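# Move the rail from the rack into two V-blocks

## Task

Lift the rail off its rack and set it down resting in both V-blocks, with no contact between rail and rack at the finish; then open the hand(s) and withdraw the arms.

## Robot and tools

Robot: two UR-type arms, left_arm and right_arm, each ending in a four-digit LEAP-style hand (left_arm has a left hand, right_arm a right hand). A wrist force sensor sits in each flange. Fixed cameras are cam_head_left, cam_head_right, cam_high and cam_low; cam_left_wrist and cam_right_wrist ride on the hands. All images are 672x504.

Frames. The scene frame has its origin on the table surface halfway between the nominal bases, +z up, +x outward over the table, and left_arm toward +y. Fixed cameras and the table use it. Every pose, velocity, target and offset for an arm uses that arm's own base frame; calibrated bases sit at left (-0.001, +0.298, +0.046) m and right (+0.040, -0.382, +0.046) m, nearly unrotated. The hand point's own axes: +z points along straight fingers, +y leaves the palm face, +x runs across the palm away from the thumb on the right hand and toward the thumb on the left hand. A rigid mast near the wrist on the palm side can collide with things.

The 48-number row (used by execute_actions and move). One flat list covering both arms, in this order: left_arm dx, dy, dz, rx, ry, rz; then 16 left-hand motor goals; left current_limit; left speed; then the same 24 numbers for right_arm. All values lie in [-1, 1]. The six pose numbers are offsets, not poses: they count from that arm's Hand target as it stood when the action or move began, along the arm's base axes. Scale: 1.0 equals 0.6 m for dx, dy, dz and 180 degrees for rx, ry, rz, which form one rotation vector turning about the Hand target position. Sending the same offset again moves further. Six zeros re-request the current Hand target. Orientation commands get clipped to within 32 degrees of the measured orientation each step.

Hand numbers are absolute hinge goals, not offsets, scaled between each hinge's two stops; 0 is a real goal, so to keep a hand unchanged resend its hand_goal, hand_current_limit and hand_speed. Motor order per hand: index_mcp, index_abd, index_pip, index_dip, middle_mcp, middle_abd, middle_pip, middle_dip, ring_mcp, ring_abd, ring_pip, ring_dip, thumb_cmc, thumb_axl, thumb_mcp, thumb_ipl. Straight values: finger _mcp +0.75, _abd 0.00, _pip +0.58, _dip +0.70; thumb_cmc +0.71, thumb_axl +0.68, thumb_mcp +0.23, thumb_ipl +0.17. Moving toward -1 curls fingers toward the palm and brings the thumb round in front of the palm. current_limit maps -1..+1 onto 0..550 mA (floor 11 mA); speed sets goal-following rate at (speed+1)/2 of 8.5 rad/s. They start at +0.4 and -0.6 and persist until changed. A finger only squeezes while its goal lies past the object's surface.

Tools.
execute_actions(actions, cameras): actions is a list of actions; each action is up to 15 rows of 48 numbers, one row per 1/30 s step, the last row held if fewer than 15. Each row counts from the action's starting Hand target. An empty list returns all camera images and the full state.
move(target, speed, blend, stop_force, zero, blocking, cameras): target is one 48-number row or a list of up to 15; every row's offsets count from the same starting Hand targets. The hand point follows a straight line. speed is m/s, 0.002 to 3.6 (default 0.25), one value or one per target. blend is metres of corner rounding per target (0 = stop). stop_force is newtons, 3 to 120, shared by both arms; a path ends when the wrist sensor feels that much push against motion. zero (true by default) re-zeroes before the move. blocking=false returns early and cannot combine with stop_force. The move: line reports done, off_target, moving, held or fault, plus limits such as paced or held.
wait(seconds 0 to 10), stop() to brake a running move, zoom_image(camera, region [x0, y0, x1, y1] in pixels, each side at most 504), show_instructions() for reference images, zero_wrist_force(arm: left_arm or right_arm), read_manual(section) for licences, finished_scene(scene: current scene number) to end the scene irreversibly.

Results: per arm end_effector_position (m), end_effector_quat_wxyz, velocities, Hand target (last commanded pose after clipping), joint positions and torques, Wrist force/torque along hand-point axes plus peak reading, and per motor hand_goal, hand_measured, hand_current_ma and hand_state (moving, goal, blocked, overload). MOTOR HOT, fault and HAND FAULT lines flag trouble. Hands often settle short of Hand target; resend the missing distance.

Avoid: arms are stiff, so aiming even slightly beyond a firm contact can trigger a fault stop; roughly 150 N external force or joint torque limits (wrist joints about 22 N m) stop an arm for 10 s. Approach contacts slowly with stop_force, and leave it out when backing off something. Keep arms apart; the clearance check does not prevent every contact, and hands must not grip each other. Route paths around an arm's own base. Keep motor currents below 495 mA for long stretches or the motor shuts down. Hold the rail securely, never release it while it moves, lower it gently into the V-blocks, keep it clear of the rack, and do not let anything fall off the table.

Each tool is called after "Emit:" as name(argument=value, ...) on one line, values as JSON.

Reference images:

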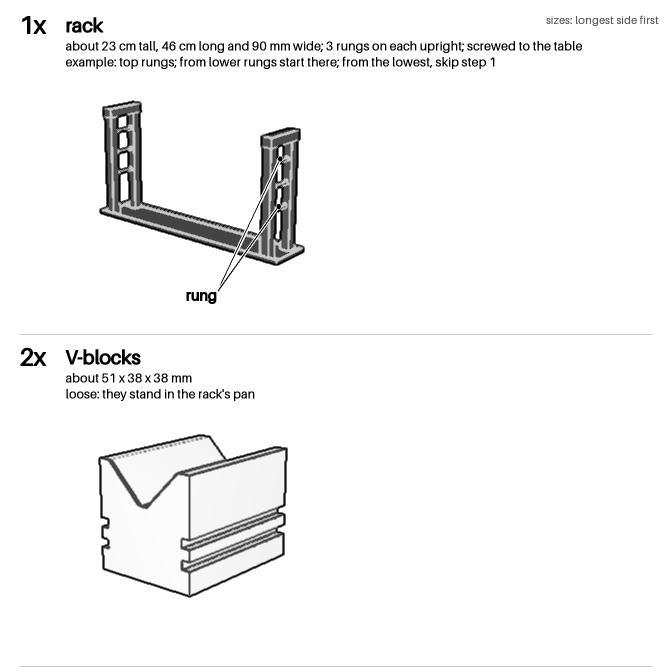

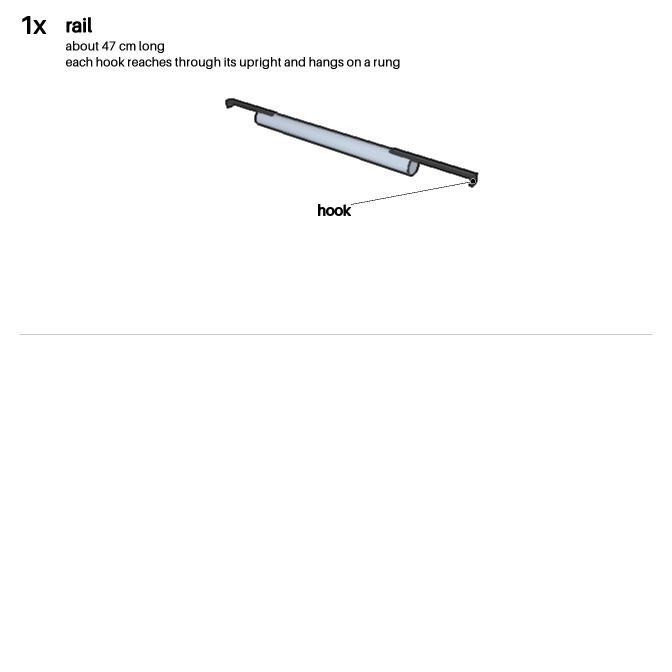

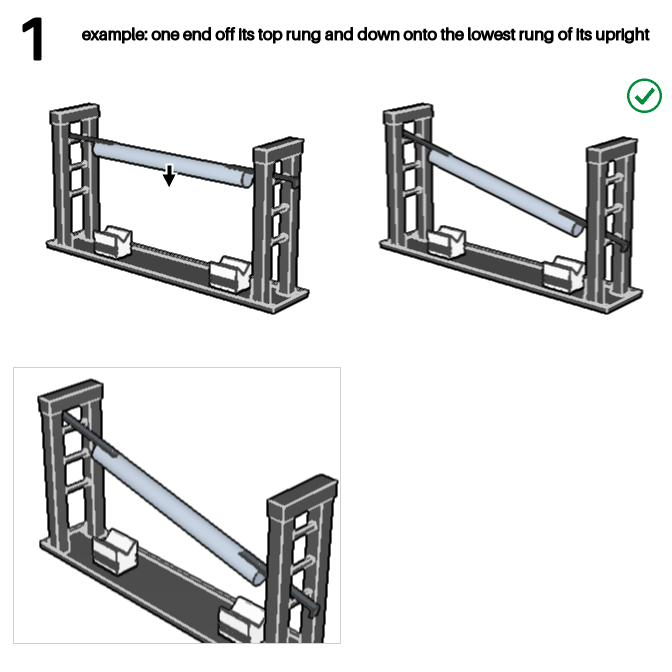

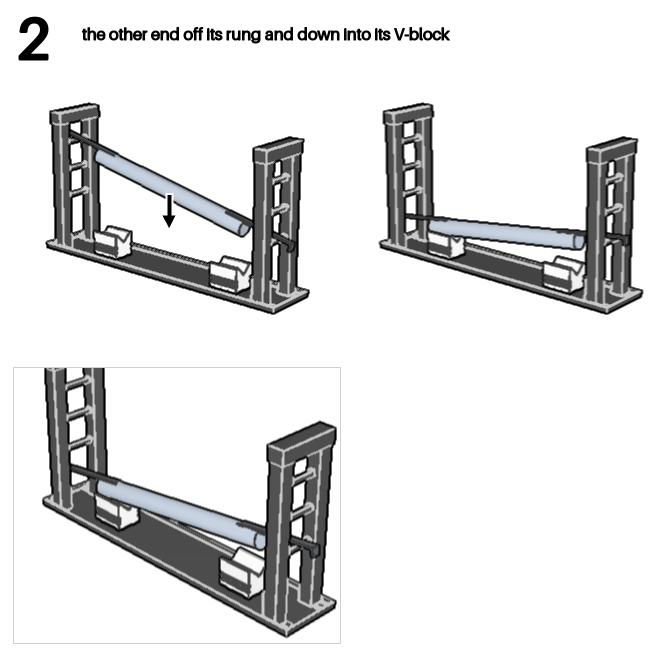

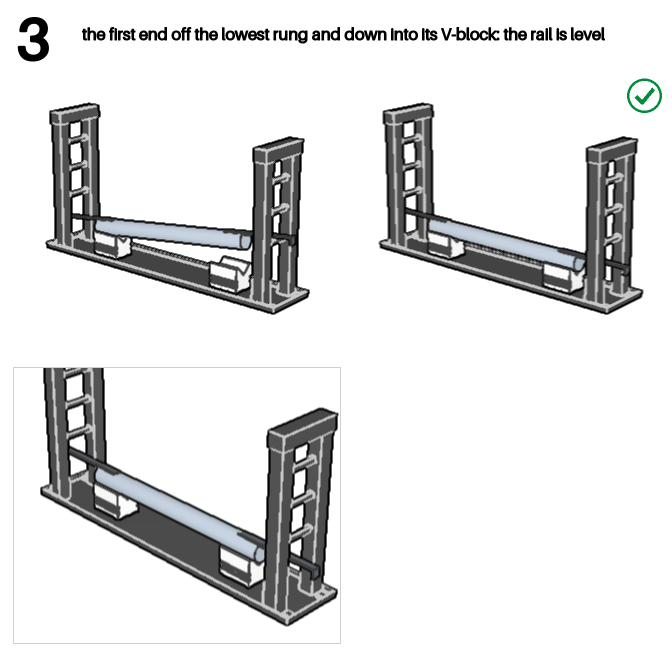

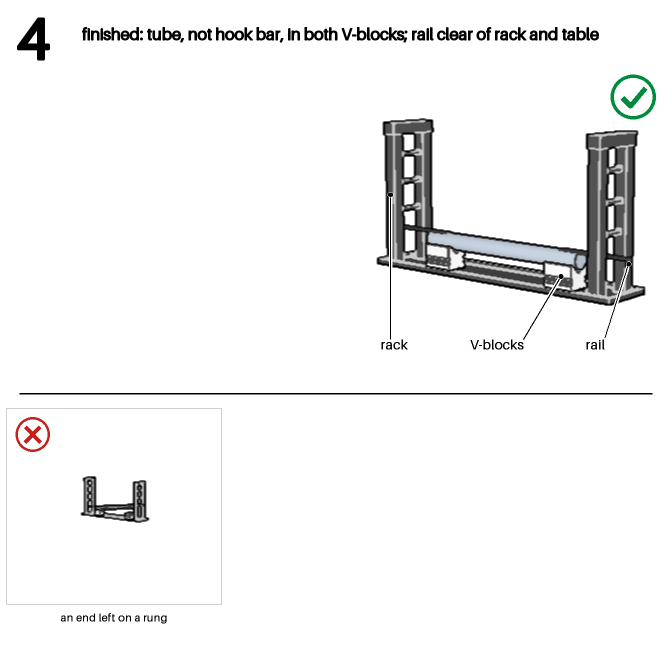

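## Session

Emit:
execute_actions(actions=[])

Emit:
zoom_image(camera="cam_head_left", region=[240, 220, 500, 350])

Emit:
zoom_image(camera="cam_head_right", region=[240, 220, 500, 350])

Emit:
zoom_image(camera="cam_low", region=[170, 130, 450, 300])

Emit:
zoom_image(camera="cam_high", region=[240, 140, 440, 280])

Scene clock: 0.00 s.
left_arm: end_effector_position=(+0.3237, +0.2209, +0.2935) hand_goal=(+0.754, +0.000, +0.576, +0.696, +0.754, +0.000, +0.576, +0.696, +0.754, +0.000, +0.576, +0.696, +0.714, +0.678, +0.226, +0.168) hand_measured=(+0.754, +0.000, +0.576, +0.696, +0.754, +0.000, +0.576, +0.696, +0.754, +0.000, +0.576, +0.696, +0.714, +0.678, +0.226, +0.168) hand_current_ma=(+0, +0, +0, +0, +0, +0, +0, +0, +0, +0, +0, +0, +0, +0, +0, +0) hand_state=(goal, goal, goal, goal, goal, goal, goal, goal, goal, goal, goal, goal, goal, goal, goal, goal) hand_current_limit=0.40 hand_speed=-0.60 end_effector_quat_wxyz=(+0.287, +0.876, -0.388, +0.021) | right_arm: end_effector_position=(+0.6967, -0.2801, +0.0644) hand_goal=(+0.754, +0.000, +0.576, +0.696, +0.754, +0.000, +0.576, +0.696, +0.754, +0.000, +0.576, +0.696, +0.714, +0.678, +0.226, +0.168) hand_measured=(+0.754, +0.000, +0.576, +0.696, +0.754, +0.000, +0.576, +0.696, +0.754, +0.000, +0.576, +0.696, +0.714, +0.678, +0.226, +0.168) hand_current_ma=(+0, +0, +0, +0, +0, +0, +0, +0, +0, +0, +0, +0, +0, +0, +0, +0) hand_state=(goal, goal, goal, goal, goal, goal, goal, goal, goal, goal, goal, goal, goal, goal, goal, goal) hand_current_limit=0.40 hand_speed=-0.60 end_effector_quat_wxyz=(-0.379, +0.800, +0.447, -0.128)
Joint positions: left_arm=[4.151 -1.785 -1.577 -1.923 1.452 -2.833] | right_arm=[-0.575 -0.437 0.399 -0.716 -1.454 -0.075]
Joint velocities: within noise
Joint torques (N m): no reading
Wrist force (N): no reading
Wrist torque (N m): no reading
Wrist force, peak (N): no reading
Hand target: left_arm +0.3237, +0.2209, +0.2935; +0.287, +0.876, -0.388, +0.021 | right_arm +0.6967, -0.2801, +0.0644; -0.379, +0.800, +0.447, -0.128
camera_calibration:
cam_left_wrist: T_world_to_cam=[[-0.0915554, 0.884636, -0.457205, -0.069953], [0.821102, 0.326828, 0.467948, -0.519158], [0.563391, -0.332569, -0.756299, 0.234529], [0, 0, 0, 1]] pos_world=[0.287745, 0.309556, 0.38833]
cam_right_wrist: T_world_to_cam=[[-0.00950545, -0.8006, -0.599124, -0.148386], [-0.223282, -0.582324, 0.781693, -0.102016], [-0.974708, 0.141204, -0.173224, 0.8589], [0, 0, 0, 1]] pos_world=[0.812987, -0.299484, 0.139626]

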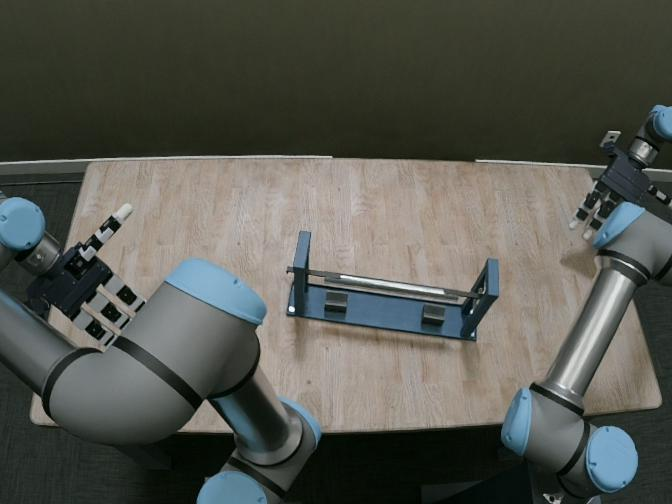

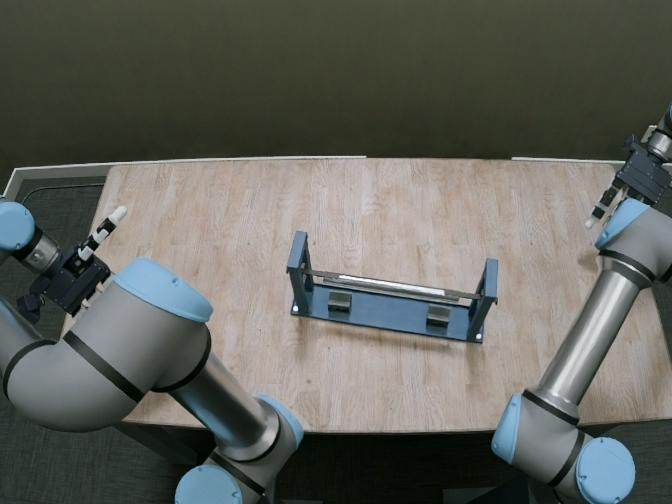

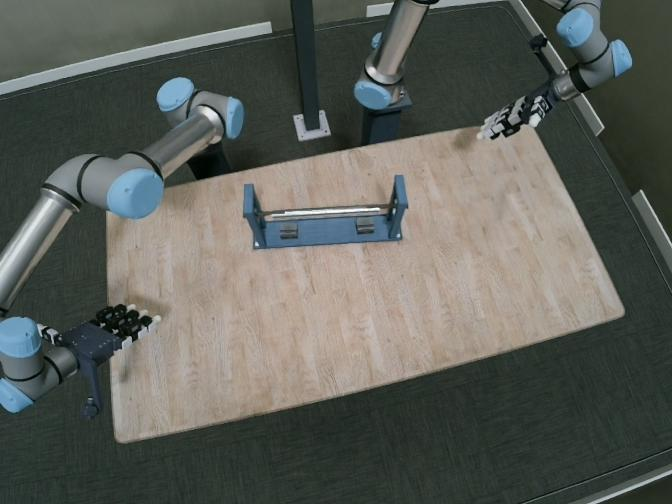

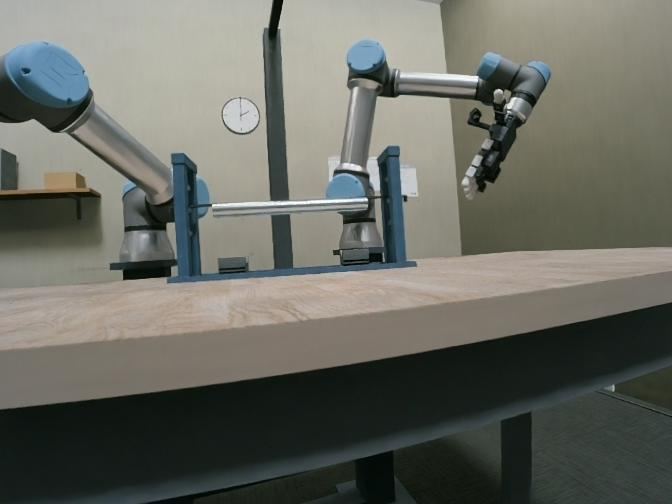

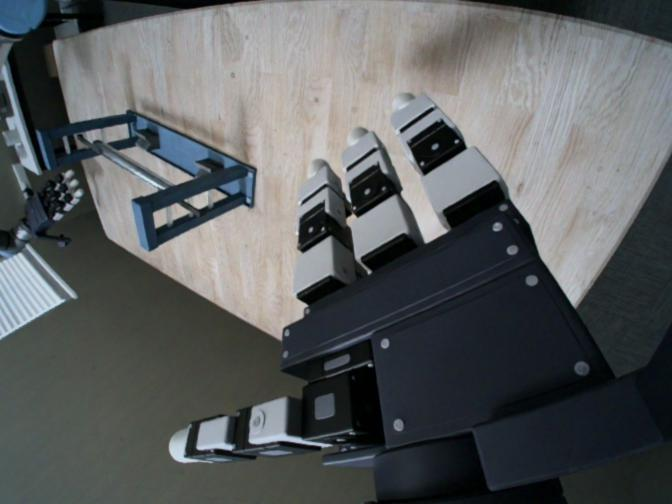

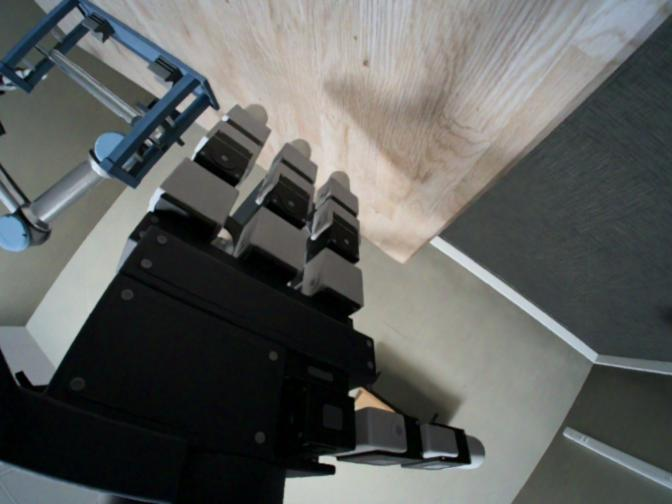

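Scaled by 1.938 from the camera's 672x504 image, which has a finer 960x720 frame.

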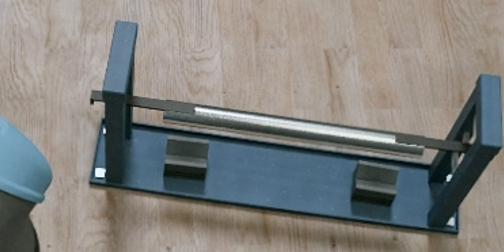

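Scaled by 1.938 from the camera's 672x504 image, which has a finer 960x720 frame.

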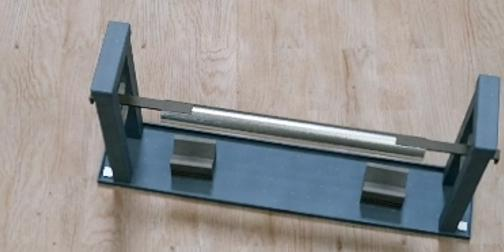

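Scaled by 1.800 from the camera's 672x504 image, which has a finer 960x720 frame.

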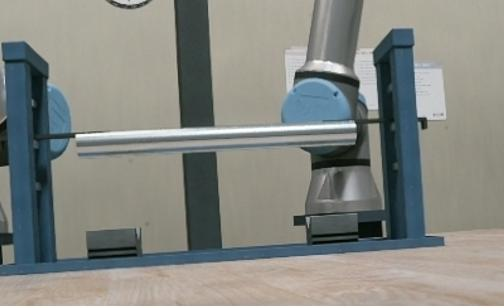

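Scaled by 2.520 from the camera's 672x504 image, which has a finer 960x720 frame.

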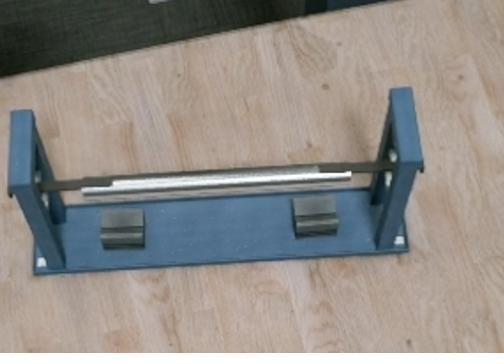

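Emit:
move(target=[[0,0,0,0,0,0, 0.754,0,0.576,0.696,0.754,0,0.576,0.696,0.754,0,0.576,0.696,0.714,0.678,0.226,0.168,0.4,-0.6, 0,0,0.4,0,0,0, 0.95,0,-0.577,0.145,0.95,0,-0.577,0.145,0.95,0,-0.577,0.145,-0.873,0.677,0.36,-0.217,0.4,-0.6],[0,0,0,0,0,0, 0.754,0,0.576,0.696,0.754,0,0.576,0.696,0.754,0,0.576,0.696,0.714,0.678,0.226,0.168,0.4,-0.6, -0.328,0.05,0.527,-0.2794,-0.0426,-0.4091, 0.95,0,-0.577,0.145,0.95,0,-0.577,0.145,0.95,0,-0.577,0.145,-0.873,0.677,0.36,-0.217,0.4,-0.6]], speed=[0.3,0.4], blend=[0.05,0], cameras=["cam_high"])

Scene clock: 208.20 s.
left_arm: end_effector_position=(+0.3237, +0.2209, +0.2935) hand_goal=(+0.754, +0.000, +0.576, +0.696, +0.754, +0.000, +0.576, +0.696, +0.754, +0.000, +0.576, +0.696, +0.714, +0.678, +0.226, +0.168) hand_measured=(+0.756, +0.000, +0.576, +0.696, +0.756, +0.000, +0.576, +0.696, +0.756, +0.000, +0.576, +0.696, +0.716, +0.678, +0.224, +0.168) hand_current_ma=(+0, +0, +0, +0, +0, +0, +0, +0, +0, +0, +0, +0, +0, +0, +0, +0) hand_state=(goal, goal, goal, goal, goal, goal, goal, goal, goal, goal, goal, goal, goal, goal, goal, goal) hand_current_limit=0.40 hand_speed=-0.60 end_effector_quat_wxyz=(+0.287, +0.876, -0.388, +0.021) | right_arm: end_effector_position=(+0.4999, -0.2501, +0.3805) hand_goal=(+0.950, +0.000, -0.576, +0.146, +0.950, +0.000, -0.576, +0.146, +0.950, +0.000, -0.576, +0.146, -0.872, +0.678, +0.360, -0.216) hand_measured=(+0.946, +0.000, -0.572, +0.150, +0.946, +0.000, -0.570, +0.148, +0.946, +0.000, -0.570, +0.148, -0.870, +0.678, +0.352, -0.214) hand_current_ma=(-24, +0, +21, +17, -22, +0, +25, +14, -19, +0, +24, +14, +8, -4, -46, +6) hand_state=(goal, goal, goal, goal, goal, goal, goal, goal, goal, goal, goal, goal, goal, goal, goal, goal) hand_current_limit=0.40 hand_speed=-0.60 end_effector_quat_wxyz=(+0.000, +0.985, -0.173, -0.001)
Joint positions: left_arm=[4.151 -1.785 -1.577 -1.923 1.452 -2.833] | right_arm=[-0.545 -1.4 1.327 -1.496 -1.571 1.374]
Joint torques (N m): left_arm=[0.78 34.37 22.55 0.55 -0.39 0.1] | right_arm=[13.65 -40.71 -5.98 -4.87 -1.48 2.37]
Wrist force (N): left_arm=[0.2 0.1 0.0] | right_arm=[0.2 -0.5 1.6]
Wrist torque (N m): left_arm=[0.01 -0.03 0.01] | right_arm=[0.07 -0.09 -0.08]
Wrist force, peak (N): left_arm=[0.5 -0.1 0.1] | right_arm=[0.7 -0.7 2.0]
Hand target: left_arm +0.3237, +0.2209, +0.2935; +0.287, +0.876, -0.388, +0.021 | right_arm +0.4999, -0.2501, +0.3806; +0.000, +0.985, -0.173, +0.000
Off the commanded pose: left_arm 0.000 m, 0 deg | right_arm 0.000 m, 0 deg.
elbow stopped short (right arm): the move would have taken joint 3 (elbow) straighter than the controller allows.
move: done
Images, in order (width x height): cam_high 672x504.

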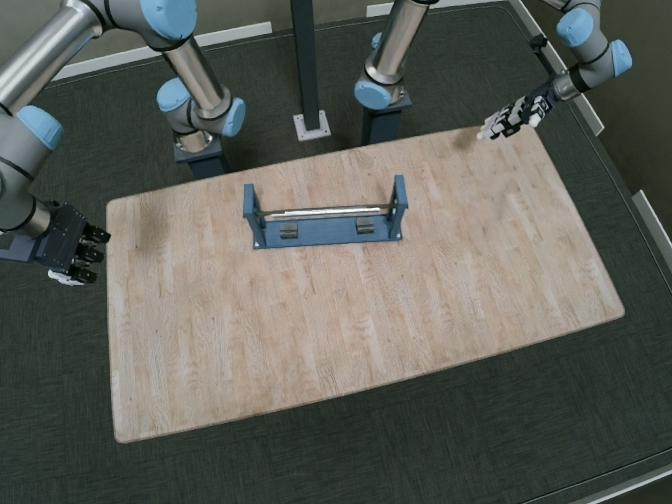

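Emit:
move(target=[[0,0,0,0,0,0, 0.754,0,0.576,0.696,0.754,0,0.576,0.696,0.754,0,0.576,0.696,0.714,0.678,0.226,0.168,0.4,-0.6, -0.05,0.75,-0.067,0.2036,-0.3288,-0.3759, 0.95,0,-0.577,0.145,0.95,0,-0.577,0.145,0.95,0,-0.577,0.145,-0.873,0.677,0.36,-0.217,0.4,-0.6]], speed=[0.4], cameras=["cam_high"])

Scene clock: 234.60 s.
left_arm: end_effector_position=(+0.3237, +0.2209, +0.2935) hand_goal=(+0.754, +0.000, +0.576, +0.696, +0.754, +0.000, +0.576, +0.696, +0.754, +0.000, +0.576, +0.696, +0.714, +0.678, +0.226, +0.168) hand_measured=(+0.756, +0.000, +0.576, +0.696, +0.756, +0.000, +0.576, +0.696, +0.756, +0.000, +0.576, +0.696, +0.716, +0.678, +0.224, +0.168) hand_current_ma=(+0, +0, +0, +0, +0, +0, +0, +0, +0, +0, +0, +0, +0, +0, +0, +0) hand_state=(goal, goal, goal, goal, goal, goal, goal, goal, goal, goal, goal, goal, goal, goal, goal, goal) hand_current_limit=0.40 hand_speed=-0.60 end_effector_quat_wxyz=(+0.287, +0.876, -0.388, +0.021) | right_arm: end_effector_position=(+0.4699, +0.1999, +0.3404) hand_goal=(+0.950, +0.000, -0.576, +0.146, +0.950, +0.000, -0.576, +0.146, +0.950, +0.000, -0.576, +0.146, -0.872, +0.678, +0.360, -0.216) hand_measured=(+0.944, +0.000, -0.574, +0.150, +0.944, +0.000, -0.574, +0.148, +0.944, +0.000, -0.574, +0.148, -0.870, +0.678, +0.354, -0.214) hand_current_ma=(-32, +0, +11, +17, -29, +0, +14, +14, -26, +0, +13, +14, +9, -4, -33, +6) hand_state=(goal, goal, goal, goal, goal, goal, goal, goal, goal, goal, goal, goal, goal, goal, goal, goal) hand_current_limit=0.40 hand_speed=-0.60 end_effector_quat_wxyz=(+0.358, -0.562, +0.629, -0.400)
Joint positions: left_arm=[4.151 -1.785 -1.577 -1.923 1.452 -2.833] | right_arm=[0.201 -1.746 2.155 -3.094 -1.854 3.279]
Joint torques (N m): left_arm=[0.83 34.17 23.39 0.49 -0.3 0.16] | right_arm=[12.83 -6.96 -35.55 -5.19 -1.56 2.17]
Wrist force (N): left_arm=[0.2 0.2 0.1] | right_arm=[0.8 0.8 -0.8]
Wrist torque (N m): left_arm=[0.01 -0.03 0.02] | right_arm=[0.18 -0.03 0.08]
Wrist force, peak (N): left_arm=[0.5 0.1 0.1] | right_arm=[0.7 -0.3 1.9]
Hand target: left_arm +0.3237, +0.2209, +0.2935; +0.287, +0.876, -0.388, +0.021 | right_arm +0.4699, +0.1999, +0.3404; +0.358, -0.562, +0.629, -0.400
Off the commanded pose: left_arm 0.000 m, 0 deg | right_arm 0.000 m, 0 deg.
move: done
Images, in order (width x height): cam_high 672x504.

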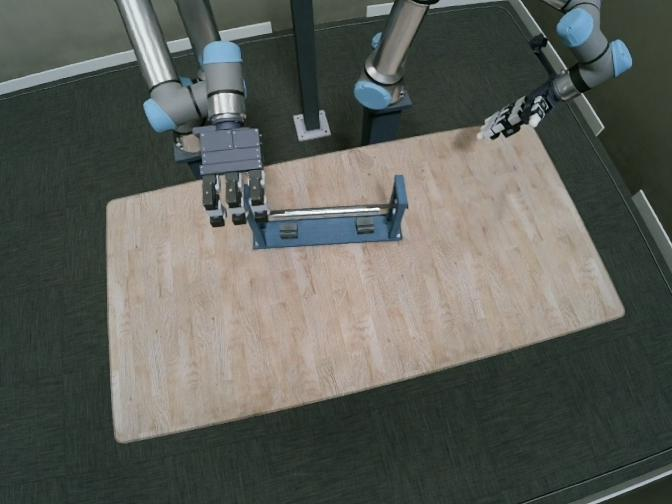

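Joint config matches scene 1. Move above the rail.

Emit:
move(target=[[0,0,0,0,0,0, 0.754,0,0.576,0.696,0.754,0,0.576,0.696,0.754,0,0.576,0.696,0.714,0.678,0.226,0.168,0.4,-0.6, -0.0367,0.3105,-0.15,0,0,0, 0.95,0,-0.577,0.145,0.95,0,-0.577,0.145,0.95,0,-0.577,0.145,-0.873,0.677,0.36,-0.217,0.4,-0.6],[0,0,0,0,0,0, 0.754,0,0.576,0.696,0.754,0,0.576,0.696,0.754,0,0.576,0.696,0.714,0.678,0.226,0.168,0.4,-0.6, -0.0367,0.3105,-0.3592,0,0,0, 0.95,0,-0.577,0.145,0.95,0,-0.577,0.145,0.95,0,-0.577,0.145,-0.873,0.677,0.36,-0.217,0.4,-0.6]], speed=[0.25,0.15], blend=[0.02,0], cameras=["cam_high","cam_low","cam_right_wrist","cam_head_left","cam_head_right"])

Emit:
zoom_image(camera="cam_low", region=[170, 130, 450, 300])

Emit:
zoom_image(camera="cam_high", region=[240, 140, 440, 280])

Emit:
zoom_image(camera="cam_right_wrist", region=[240, 0, 560, 240])

Scene clock: 248.63 s.
left_arm: end_effector_position=(+0.3237, +0.2209, +0.2935) hand_goal=(+0.754, +0.000, +0.576, +0.696, +0.754, +0.000, +0.576, +0.696, +0.754, +0.000, +0.576, +0.696, +0.714, +0.678, +0.226, +0.168) hand_measured=(+0.756, +0.000, +0.576, +0.696, +0.756, +0.000, +0.576, +0.696, +0.756, +0.000, +0.576, +0.696, +0.716, +0.678, +0.224, +0.168) hand_current_ma=(+0, +0, +0, +0, +0, +0, +0, +0, +0, +0, +0, +0, +0, +0, +0, +0) hand_state=(goal, goal, goal, goal, goal, goal, goal, goal, goal, goal, goal, goal, goal, goal, goal, goal) hand_current_limit=0.40 hand_speed=-0.60 end_effector_quat_wxyz=(+0.287, +0.876, -0.388, +0.021) | right_arm: end_effector_position=(+0.4478, +0.3862, +0.1250) hand_goal=(+0.950, +0.000, -0.576, +0.146, +0.950, +0.000, -0.576, +0.146, +0.950, +0.000, -0.576, +0.146, -0.872, +0.678, +0.360, -0.216) hand_measured=(+0.944, +0.000, -0.574, +0.150, +0.944, +0.000, -0.574, +0.148, +0.944, +0.000, -0.574, +0.148, -0.870, +0.678, +0.354, -0.214) hand_current_ma=(-33, +0, +11, +17, -29, +0, +14, +14, -26, +0, +13, +14, +9, -4, -33, +6) hand_state=(goal, goal, goal, goal, goal, goal, goal, goal, goal, goal, goal, goal, goal, goal, goal, goal) hand_current_limit=0.40 hand_speed=-0.60 end_effector_quat_wxyz=(+0.358, -0.562, +0.629, -0.400) end_effector_velocity=(+0.001, +0.000, +0.000) end_effector_angular_velocity=(+0.002, -0.003, -0.001)
Joint positions: left_arm=[4.151 -1.785 -1.577 -1.923 1.452 -2.833] | right_arm=[0.662 -1.121 2.119 -3.561 -2.257 3.535]
Joint velocities: left_arm=[within noise] | right_arm=[0 0.003 0 -0.006 -0.001 0]
Joint torques (N m): left_arm=[-0.15 34.02 22.31 0.38 -0.34 0.07] | right_arm=[13.3 -20.29 0.46 -4.72 -2.07 -1.66]
Wrist force (N): left_arm=[0.2 0.0 0.1] | right_arm=[0.8 0.2 -1.0]
Wrist torque (N m): left_arm=[-0.01 -0.02 0.01] | right_arm=[0.16 -0.05 0.05]
Wrist force, peak (N): left_arm=[0.3 0.0 0.5] | right_arm=[1.0 0.5 -1.3]
Hand target: left_arm +0.3237, +0.2209, +0.2935; +0.287, +0.876, -0.388, +0.021 | right_arm +0.4479, +0.3862, +0.1248; +0.358, -0.562, +0.629, -0.400
Off the commanded pose: left_arm 0.000 m, 0 deg | right_arm 0.000 m, 0 deg.
move: done
camera_calibration:
cam_right_wrist: T_world_to_cam=[[-0.18375, 0.762309, -0.620582, -0.104004], [-0.352829, 0.538111, 0.765473, -0.189673], [0.917468, 0.359614, 0.170087, -0.44186], [0, 0, 0, 1]] pos_world=[0.31936, 0.340248, 0.155802]
Images, in order (width x height): cam_head_left 672x504, cam_head_right 672x504, cam_high 672x504, cam_low 672x504, cam_right_wrist 672x504.

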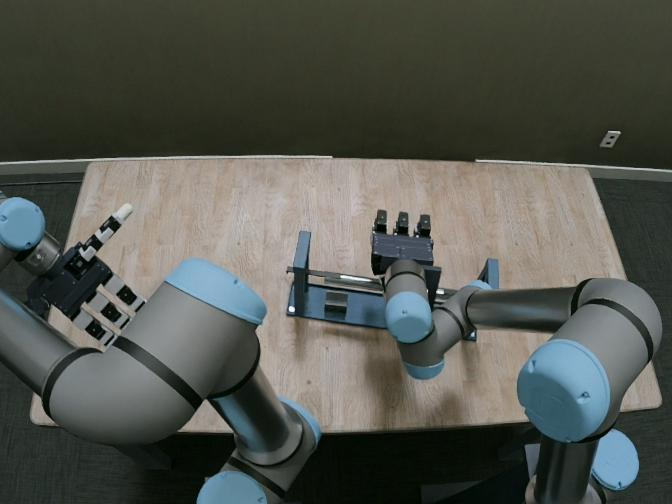

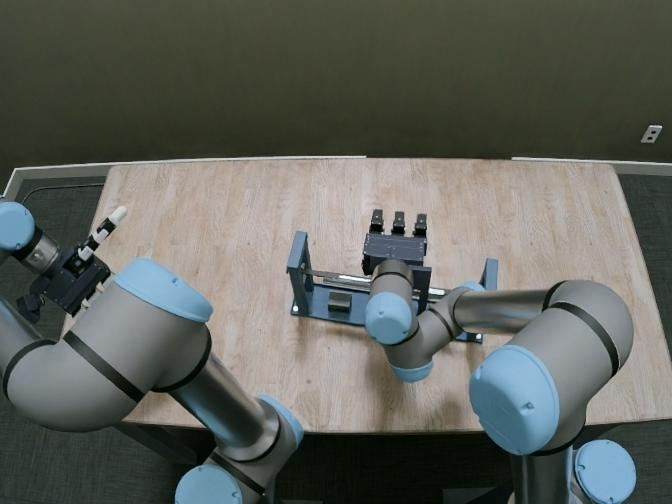

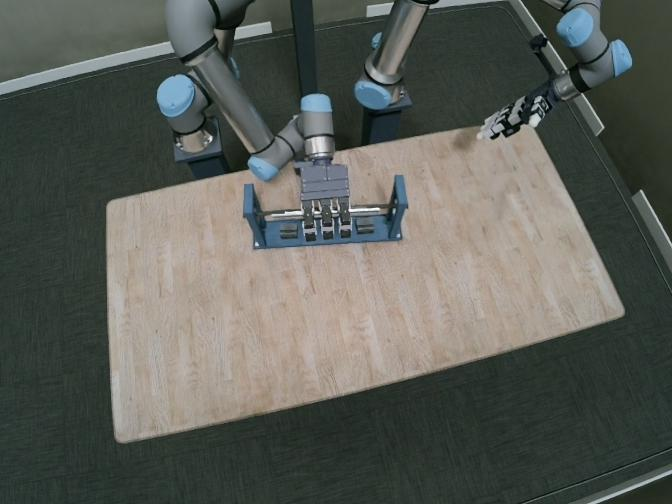

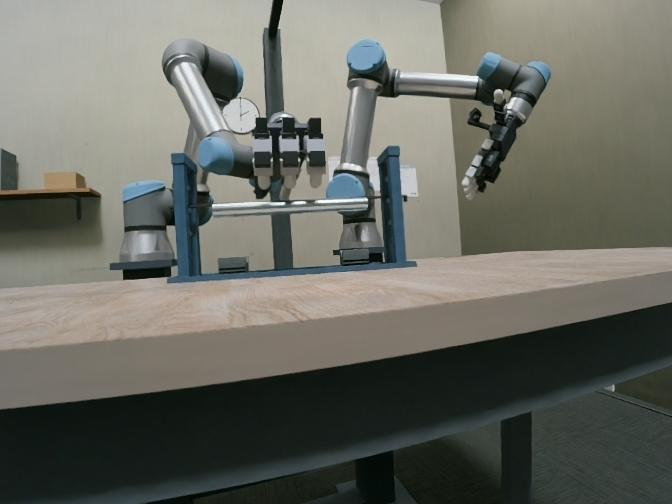

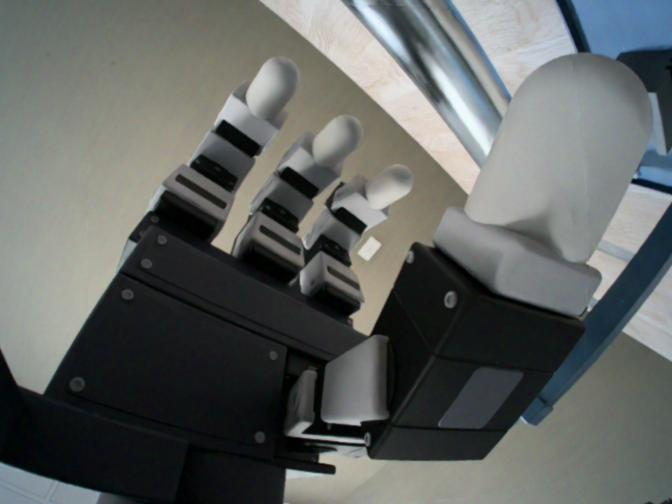

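Scaled by 1.800 from the camera's 672x504 image, which has a finer 960x720 frame.

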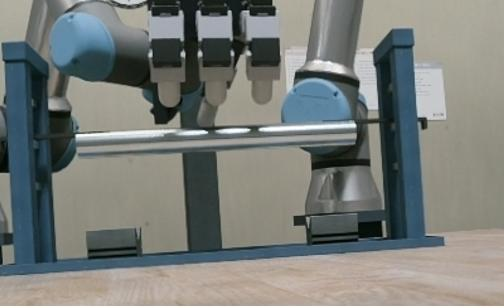

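Scaled by 2.520 from the camera's 672x504 image, which has a finer 960x720 frame.

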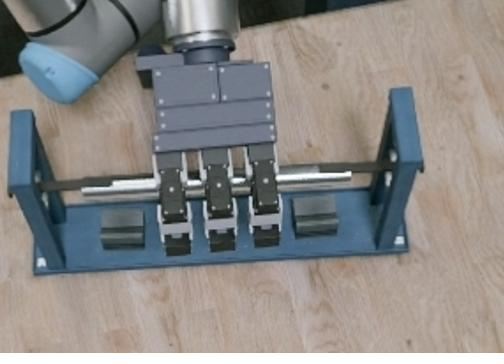

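Scaled by 1.575 from the camera's 672x504 image, which has a finer 960x720 frame.

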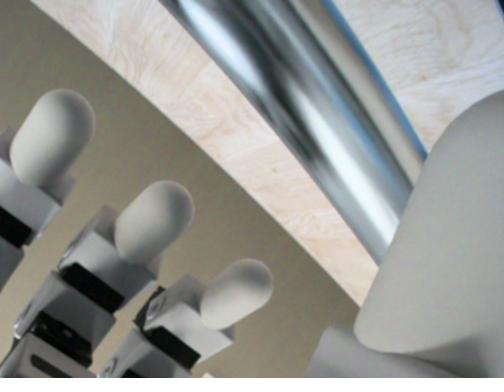

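Emit:
move(target=[[0,0,0,0,0,0, 0.754,0,0.576,0.696,0.754,0,0.576,0.696,0.754,0,0.576,0.696,0.714,0.678,0.226,0.168,0.4,-0.6, -0.008,0,-0.0573,0,0,0, 0.95,0,-0.577,0.145,0.95,0,-0.577,0.145,0.95,0,-0.577,0.145,-0.873,0.677,0.36,-0.217,0.4,-0.6]], speed=0.1, cameras=["cam_low","cam_right_wrist"])

Emit:
zoom_image(camera="cam_right_wrist", region=[240, 0, 560, 240])

Emit:
zoom_image(camera="cam_low", region=[170, 80, 450, 300])

Scene clock: 279.93 s.
left_arm: end_effector_position=(+0.3237, +0.2209, +0.2935) hand_goal=(+0.754, +0.000, +0.576, +0.696, +0.754, +0.000, +0.576, +0.696, +0.754, +0.000, +0.576, +0.696, +0.714, +0.678, +0.226, +0.168) hand_measured=(+0.756, +0.000, +0.576, +0.696, +0.756, +0.000, +0.576, +0.696, +0.756, +0.000, +0.576, +0.696, +0.716, +0.678, +0.224, +0.168) hand_current_ma=(+0, +0, +0, +0, +0, +0, +0, +0, +0, +0, +0, +0, +0, +0, +0, +0) hand_state=(goal, goal, goal, goal, goal, goal, goal, goal, goal, goal, goal, goal, goal, goal, goal, goal) hand_current_limit=0.40 hand_speed=-0.60 end_effector_quat_wxyz=(+0.287, +0.876, -0.388, +0.021) | right_arm: end_effector_position=(+0.4431, +0.3862, +0.0906) hand_goal=(+0.950, +0.000, -0.576, +0.146, +0.950, +0.000, -0.576, +0.146, +0.950, +0.000, -0.576, +0.146, -0.872, +0.678, +0.360, -0.216) hand_measured=(+0.944, +0.000, -0.574, +0.150, +0.944, +0.000, -0.574, +0.148, +0.944, +0.000, -0.574, +0.148, -0.870, +0.678, +0.354, -0.214) hand_current_ma=(-33, +0, +11, +17, -29, +0, +14, +14, -26, +0, +13, +14, +9, -4, -33, +6) hand_state=(goal, goal, goal, goal, goal, goal, goal, goal, goal, goal, goal, goal, goal, goal, goal, goal) hand_current_limit=0.40 hand_speed=-0.60 end_effector_quat_wxyz=(+0.358, -0.562, +0.629, -0.400)
Joint positions: left_arm=[4.151 -1.785 -1.577 -1.923 1.452 -2.833] | right_arm=[0.669 -1.044 2.137 -3.653 -2.263 3.54]
Joint torques (N m): left_arm=[0.31 33.95 22.56 0.42 -0.33 0.22] | right_arm=[12.93 -23.65 1.89 -5 -2.22 1.46]
Wrist force (N): left_arm=[0.2 0.1 0.2] | right_arm=[0.8 0.0 -0.8]
Wrist torque (N m): left_arm=[-0.01 -0.02 0.02] | right_arm=[0.13 -0.04 0.05]
Wrist force, peak (N): left_arm=[0.4 0.3 0.1] | right_arm=[0.9 0.4 -1.1]
Hand target: left_arm +0.3237, +0.2209, +0.2935; +0.287, +0.876, -0.388, +0.021 | right_arm +0.4431, +0.3862, +0.0905; +0.358, -0.562, +0.629, -0.400
Off the commanded pose: left_arm 0.000 m, 0 deg | right_arm 0.000 m, 0 deg.
move: done
camera_calibration:
cam_right_wrist: T_world_to_cam=[[-0.18368, 0.762336, -0.620568, -0.126186], [-0.352779, 0.538129, 0.765483, -0.165099], [0.917501, 0.359527, 0.170093, -0.431696], [0, 0, 0, 1]] pos_world=[0.314661, 0.340248, 0.121502]
Images, in order (width x height): cam_low 672x504, cam_right_wrist 672x504.

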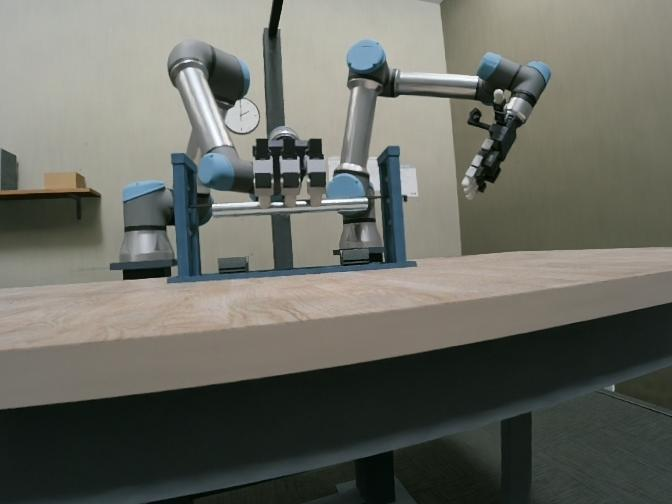

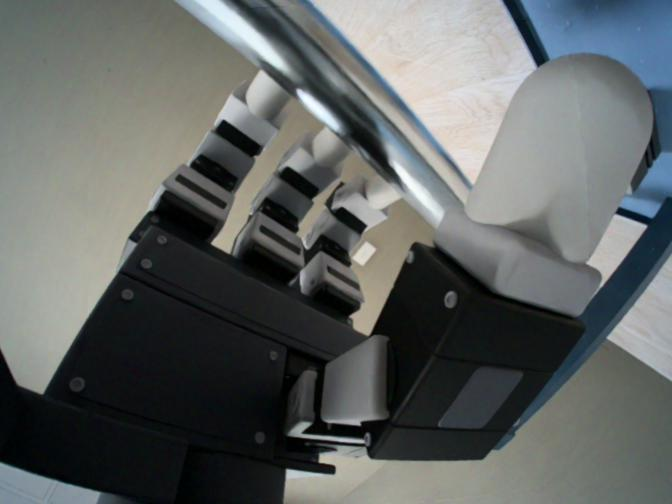

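Scaled by 1.575 from the camera's 672x504 image, which has a finer 960x720 frame.

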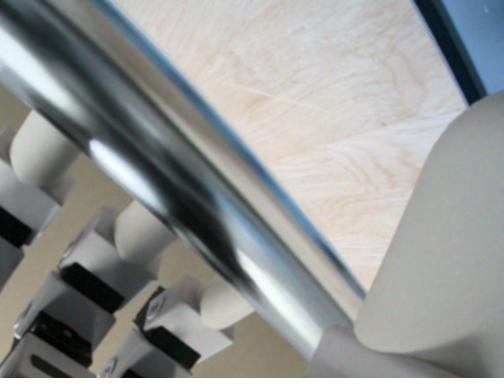

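Scaled by 1.800 from the camera's 672x504 image, which has a finer 960x720 frame.

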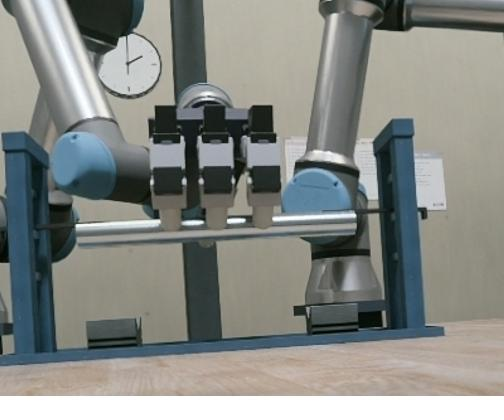

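Emit:
move(target=[[0,0,0,0,0,0, 0.754,0,0.576,0.696,0.754,0,0.576,0.696,0.754,0,0.576,0.696,0.714,0.678,0.226,0.168,0.4,-0.6, 0.0015,0,-0.01,0,0,0, 0.95,0,-0.577,0.145,0.95,0,-0.577,0.145,0.95,0,-0.577,0.145,-0.873,0.677,0.36,-0.217,0.4,-0.6]], speed=0.08)

Emit:
execute_actions(actions=[[[0,0,0,0,0,0, 0.754,0,0.576,0.696,0.754,0,0.576,0.696,0.754,0,0.576,0.696,0.714,0.678,0.226,0.168,0.4,-0.6, 0,0,0,0,0,0, 0.685,0,-0.577,0.145,0.685,0,-0.577,0.145,0.685,0,-0.577,0.145,-0.873,0.677,0.02,-0.217,0.2,-0.85]],[[0,0,0,0,0,0, 0.754,0,0.576,0.696,0.754,0,0.576,0.696,0.754,0,0.576,0.696,0.714,0.678,0.226,0.168,0.4,-0.6, 0,0,0,0,0,0, 0.685,0,-0.577,0.145,0.685,0,-0.577,0.145,0.685,0,-0.577,0.145,-0.873,0.677,0.02,-0.217,0.2,-0.85]],[[0,0,0,0,0,0, 0.754,0,0.576,0.696,0.754,0,0.576,0.696,0.754,0,0.576,0.696,0.714,0.678,0.226,0.168,0.4,-0.6, 0,0,0,0,0,0, 0.55,0,-0.577,0.145,0.55,0,-0.577,0.145,0.55,0,-0.577,0.145,-0.873,0.677,-0.15,-0.217,0.2,-0.85]],[[0,0,0,0,0,0, 0.754,0,0.576,0.696,0.754,0,0.576,0.696,0.754,0,0.576,0.696,0.714,0.678,0.226,0.168,0.4,-0.6, 0,0,0,0,0,0, 0.55,0,-0.577,0.145,0.55,0,-0.577,0.145,0.55,0,-0.577,0.145,-0.873,0.677,-0.15,-0.217,0.2,-0.85]]], cameras=["cam_high","cam_low","cam_right_wrist"])

Emit:
zoom_image(camera="cam_right_wrist", region=[200, 0, 600, 300])

Scene clock: 312.30 s.
left_arm: end_effector_position=(+0.3237, +0.2209, +0.2935) hand_goal=(+0.754, +0.000, +0.576, +0.696, +0.754, +0.000, +0.576, +0.696, +0.754, +0.000, +0.576, +0.696, +0.714, +0.678, +0.226, +0.168) hand_measured=(+0.756, +0.000, +0.576, +0.696, +0.756, +0.000, +0.576, +0.696, +0.756, +0.000, +0.576, +0.696, +0.716, +0.678, +0.224, +0.168) hand_current_ma=(+0, +0, +0, +0, +0, +0, +0, +0, +0, +0, +0, +0, +0, +0, +0, +0) hand_state=(goal, goal, goal, goal, goal, goal, goal, goal, goal, goal, goal, goal, goal, goal, goal, goal) hand_current_limit=0.40 hand_speed=-0.60 end_effector_quat_wxyz=(+0.287, +0.876, -0.388, +0.021) | right_arm: end_effector_position=(+0.4439, +0.3862, +0.0846) hand_goal=(+0.950, +0.000, -0.576, +0.146, +0.950, +0.000, -0.576, +0.146, +0.950, +0.000, -0.576, +0.146, -0.872, +0.678, +0.360, -0.216) hand_measured=(+0.944, +0.000, -0.574, +0.150, +0.944, +0.000, -0.574, +0.148, +0.944, +0.000, -0.574, +0.148, -0.870, +0.678, +0.354, -0.214) hand_current_ma=(-33, +0, +11, +17, -29, +0, +14, +14, -26, +0, +13, +14, +9, -4, -33, +6) hand_state=(goal, goal, goal, goal, goal, goal, goal, goal, goal, goal, goal, goal, goal, goal, goal, goal) hand_current_limit=0.40 hand_speed=-0.60 end_effector_quat_wxyz=(+0.358, -0.562, +0.629, -0.400) end_effector_velocity=(+0.000, +0.000, -0.003) end_effector_angular_velocity=(-0.002, +0.003, +0.001)
Joint positions: left_arm=[4.151 -1.785 -1.577 -1.923 1.452 -2.833] | right_arm=[0.668 -1.028 2.136 -3.668 -2.262 3.539]
Joint velocities: left_arm=[within noise] | right_arm=[0 0.005 0 -0.002 0.001 -0.001]
Joint torques (N m): left_arm=[0.27 33.99 22.68 0.37 -0.22 0.24] | right_arm=[-10.95 -23.27 -25.05 -4.93 1.22 -1.76]
Wrist force (N): left_arm=[0.2 0.2 0.1] | right_arm=[0.4 0.3 -0.5]
Wrist torque (N m): left_arm=[0.01 -0.03 0.01] | right_arm=[0.13 0.00 0.04]
Wrist force, peak (N): left_arm=[0.5 0.0 0.1] | right_arm=[1.0 0.7 -1.1]
Hand target: left_arm +0.3237, +0.2209, +0.2935; +0.287, +0.876, -0.388, +0.021 | right_arm +0.4440, +0.3862, +0.0845; +0.358, -0.562, +0.629, -0.400
Off the commanded pose: left_arm 0.000 m, 0 deg | right_arm 0.000 m, 0 deg.
move: done

Scene clock: 314.50 s.
left_arm: end_effector_position=(+0.3237, +0.2209, +0.2935) hand_goal=(+0.754, +0.000, +0.576, +0.696, +0.754, +0.000, +0.576, +0.696, +0.754, +0.000, +0.576, +0.696, +0.714, +0.678, +0.226, +0.168) hand_measured=(+0.756, +0.000, +0.576, +0.696, +0.756, +0.000, +0.576, +0.696, +0.756, +0.000, +0.576, +0.696, +0.716, +0.678, +0.224, +0.168) hand_current_ma=(+0, +0, +0, +0, +0, +0, +0, +0, +0, +0, +0, +0, +0, +0, +0, +0) hand_state=(goal, goal, goal, goal, goal, goal, goal, goal, goal, goal, goal, goal, goal, goal, goal, goal) hand_current_limit=0.40 hand_speed=-0.60 end_effector_quat_wxyz=(+0.287, +0.876, -0.388, +0.021) | right_arm: end_effector_position=(+0.4440, +0.3863, +0.0845) hand_goal=(+0.550, +0.000, -0.576, +0.146, +0.550, +0.000, -0.576, +0.146, +0.550, +0.000, -0.576, +0.146, -0.872, +0.678, -0.150, -0.216) hand_measured=(+0.602, +0.000, -0.566, +0.150, +0.588, +0.000, -0.568, +0.148, +0.574, +0.000, -0.568, +0.148, -0.870, +0.678, -0.040, -0.208) hand_current_ma=(+277, +0, +49, +17, +201, +0, +43, +14, +124, +0, +35, +14, +13, -3, +330, +49) hand_state=(blocked, goal, goal, goal, blocked, goal, goal, goal, blocked, goal, goal, goal, goal, goal, blocked, goal) hand_current_limit=0.20 hand_speed=-0.85 end_effector_quat_wxyz=(+0.358, -0.562, +0.629, -0.400)
Joint positions: left_arm=[4.151 -1.785 -1.577 -1.923 1.452 -2.833] | right_arm=[0.668 -1.027 2.136 -3.669 -2.262 3.539]
Joint torques (N m): left_arm=[0.56 33.57 22.85 0.3 -0.22 0.3] | right_arm=[-10.9 -22.92 -14.2 -0.66 0.75 -1.72]
Wrist force (N): left_arm=[0.1 0.0 0.2] | right_arm=[-0.5 -2.7 1.4]
Wrist torque (N m): left_arm=[-0.01 -0.01 0.01] | right_arm=[0.12 -0.02 0.00]
Wrist force, peak (N): left_arm=[0.4 0.0 0.3] | right_arm=[-0.5 -3.1 1.1]
Hand target: left_arm +0.3237, +0.2209, +0.2935; +0.287, +0.876, -0.388, +0.021 | right_arm +0.4440, +0.3862, +0.0845; +0.358, -0.562, +0.629, -0.400
Off the commanded pose: left_arm 0.000 m, 0 deg | right_arm 0.000 m, 0 deg.
Step readings (end_effector_position of left_arm | right_arm):
0: (+0.3237, +0.2209, +0.2935) | (+0.4439, +0.3862, +0.0846)
1: (+0.3237, +0.2209, +0.2935) | (+0.4439, +0.3862, +0.0846)
2: (+0.3237, +0.2209, +0.2935) | (+0.4439, +0.3862, +0.0846)
4: (+0.3237, +0.2209, +0.2935) | (+0.4439, +0.3862, +0.0845)
8: (+0.3237, +0.2209, +0.2935) | (+0.4440, +0.3862, +0.0845)
15: (+0.3237, +0.2209, +0.2935) | (+0.4440, +0.3862, +0.0845)
16: (+0.3237, +0.2209, +0.2935) | (+0.4440, +0.3862, +0.0845)
17: (+0.3237, +0.2209, +0.2935) | (+0.4440, +0.3862, +0.0845)
19: (+0.3237, +0.2209, +0.2935) | (+0.4440, +0.3862, +0.0845)
23: (+0.3237, +0.2209, +0.2935) | (+0.4440, +0.3862, +0.0845)
30: (+0.3237, +0.2209, +0.2935) | (+0.4440, +0.3862, +0.0845)
31: (+0.3237, +0.2209, +0.2935) | (+0.4440, +0.3862, +0.0845)
32: (+0.3237, +0.2209, +0.2935) | (+0.4440, +0.3862, +0.0845)
34: (+0.3237, +0.2209, +0.2935) | (+0.4440, +0.3862, +0.0845)
38: (+0.3237, +0.2209, +0.2935) | (+0.4440, +0.3863, +0.0845)
45: (+0.3237, +0.2209, +0.2935) | (+0.4440, +0.3863, +0.0845)
46: (+0.3237, +0.2209, +0.2935) | (+0.4440, +0.3863, +0.0845)
47: (+0.3237, +0.2209, +0.2935) | (+0.4440, +0.3863, +0.0845)
49: (+0.3237, +0.2209, +0.2935) | (+0.4440, +0.3863, +0.0845)
53: (+0.3237, +0.2209, +0.2935) | (+0.4440, +0.3863, +0.0845)
60: (+0.3237, +0.2209, +0.2935) | (+0.4440, +0.3863, +0.0845)
camera_calibration:
cam_right_wrist: T_world_to_cam=[[-0.183714, 0.762362, -0.620526, -0.129871], [-0.352888, 0.538038, 0.765496, -0.159972], [0.917453, 0.359609, 0.170184, -0.43149], [0, 0, 0, 1]] pos_world=[0.31556, 0.340247, 0.115302]
Images, in order (width x height): cam_high 672x504, cam_low 672x504, cam_right_wrist 672x504.

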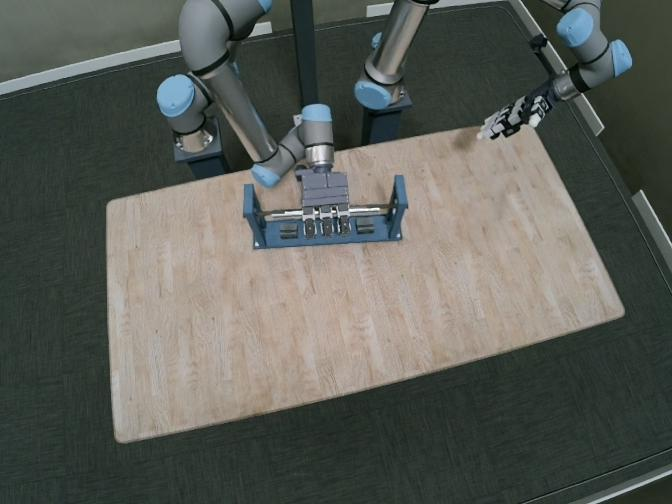

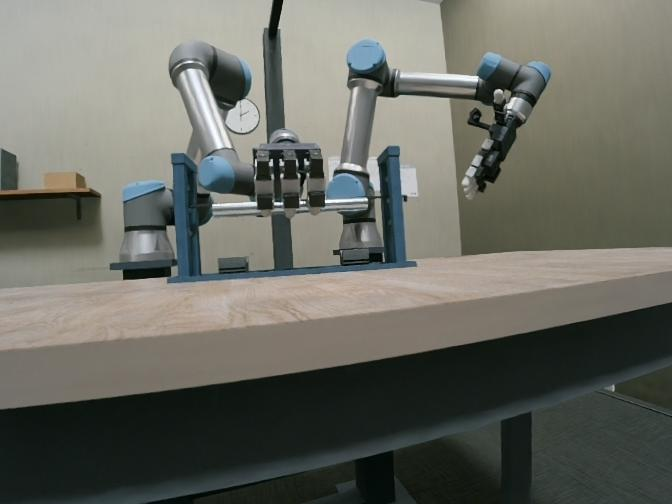

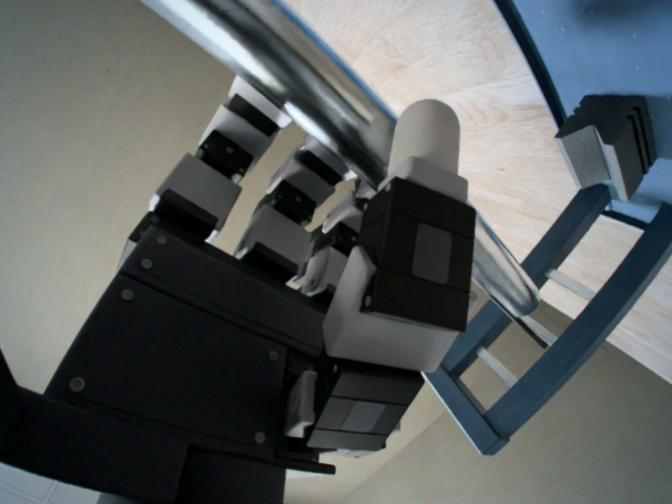

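Scaled by 1.260 from the camera's 672x504 image, which has a finer 960x720 frame.

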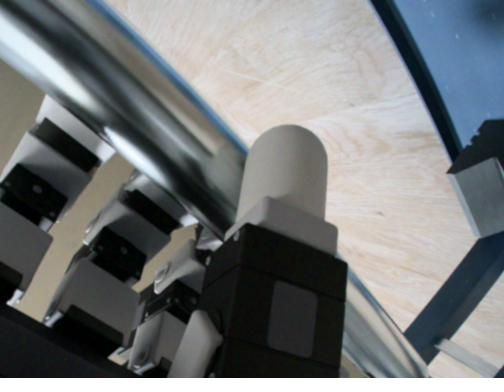

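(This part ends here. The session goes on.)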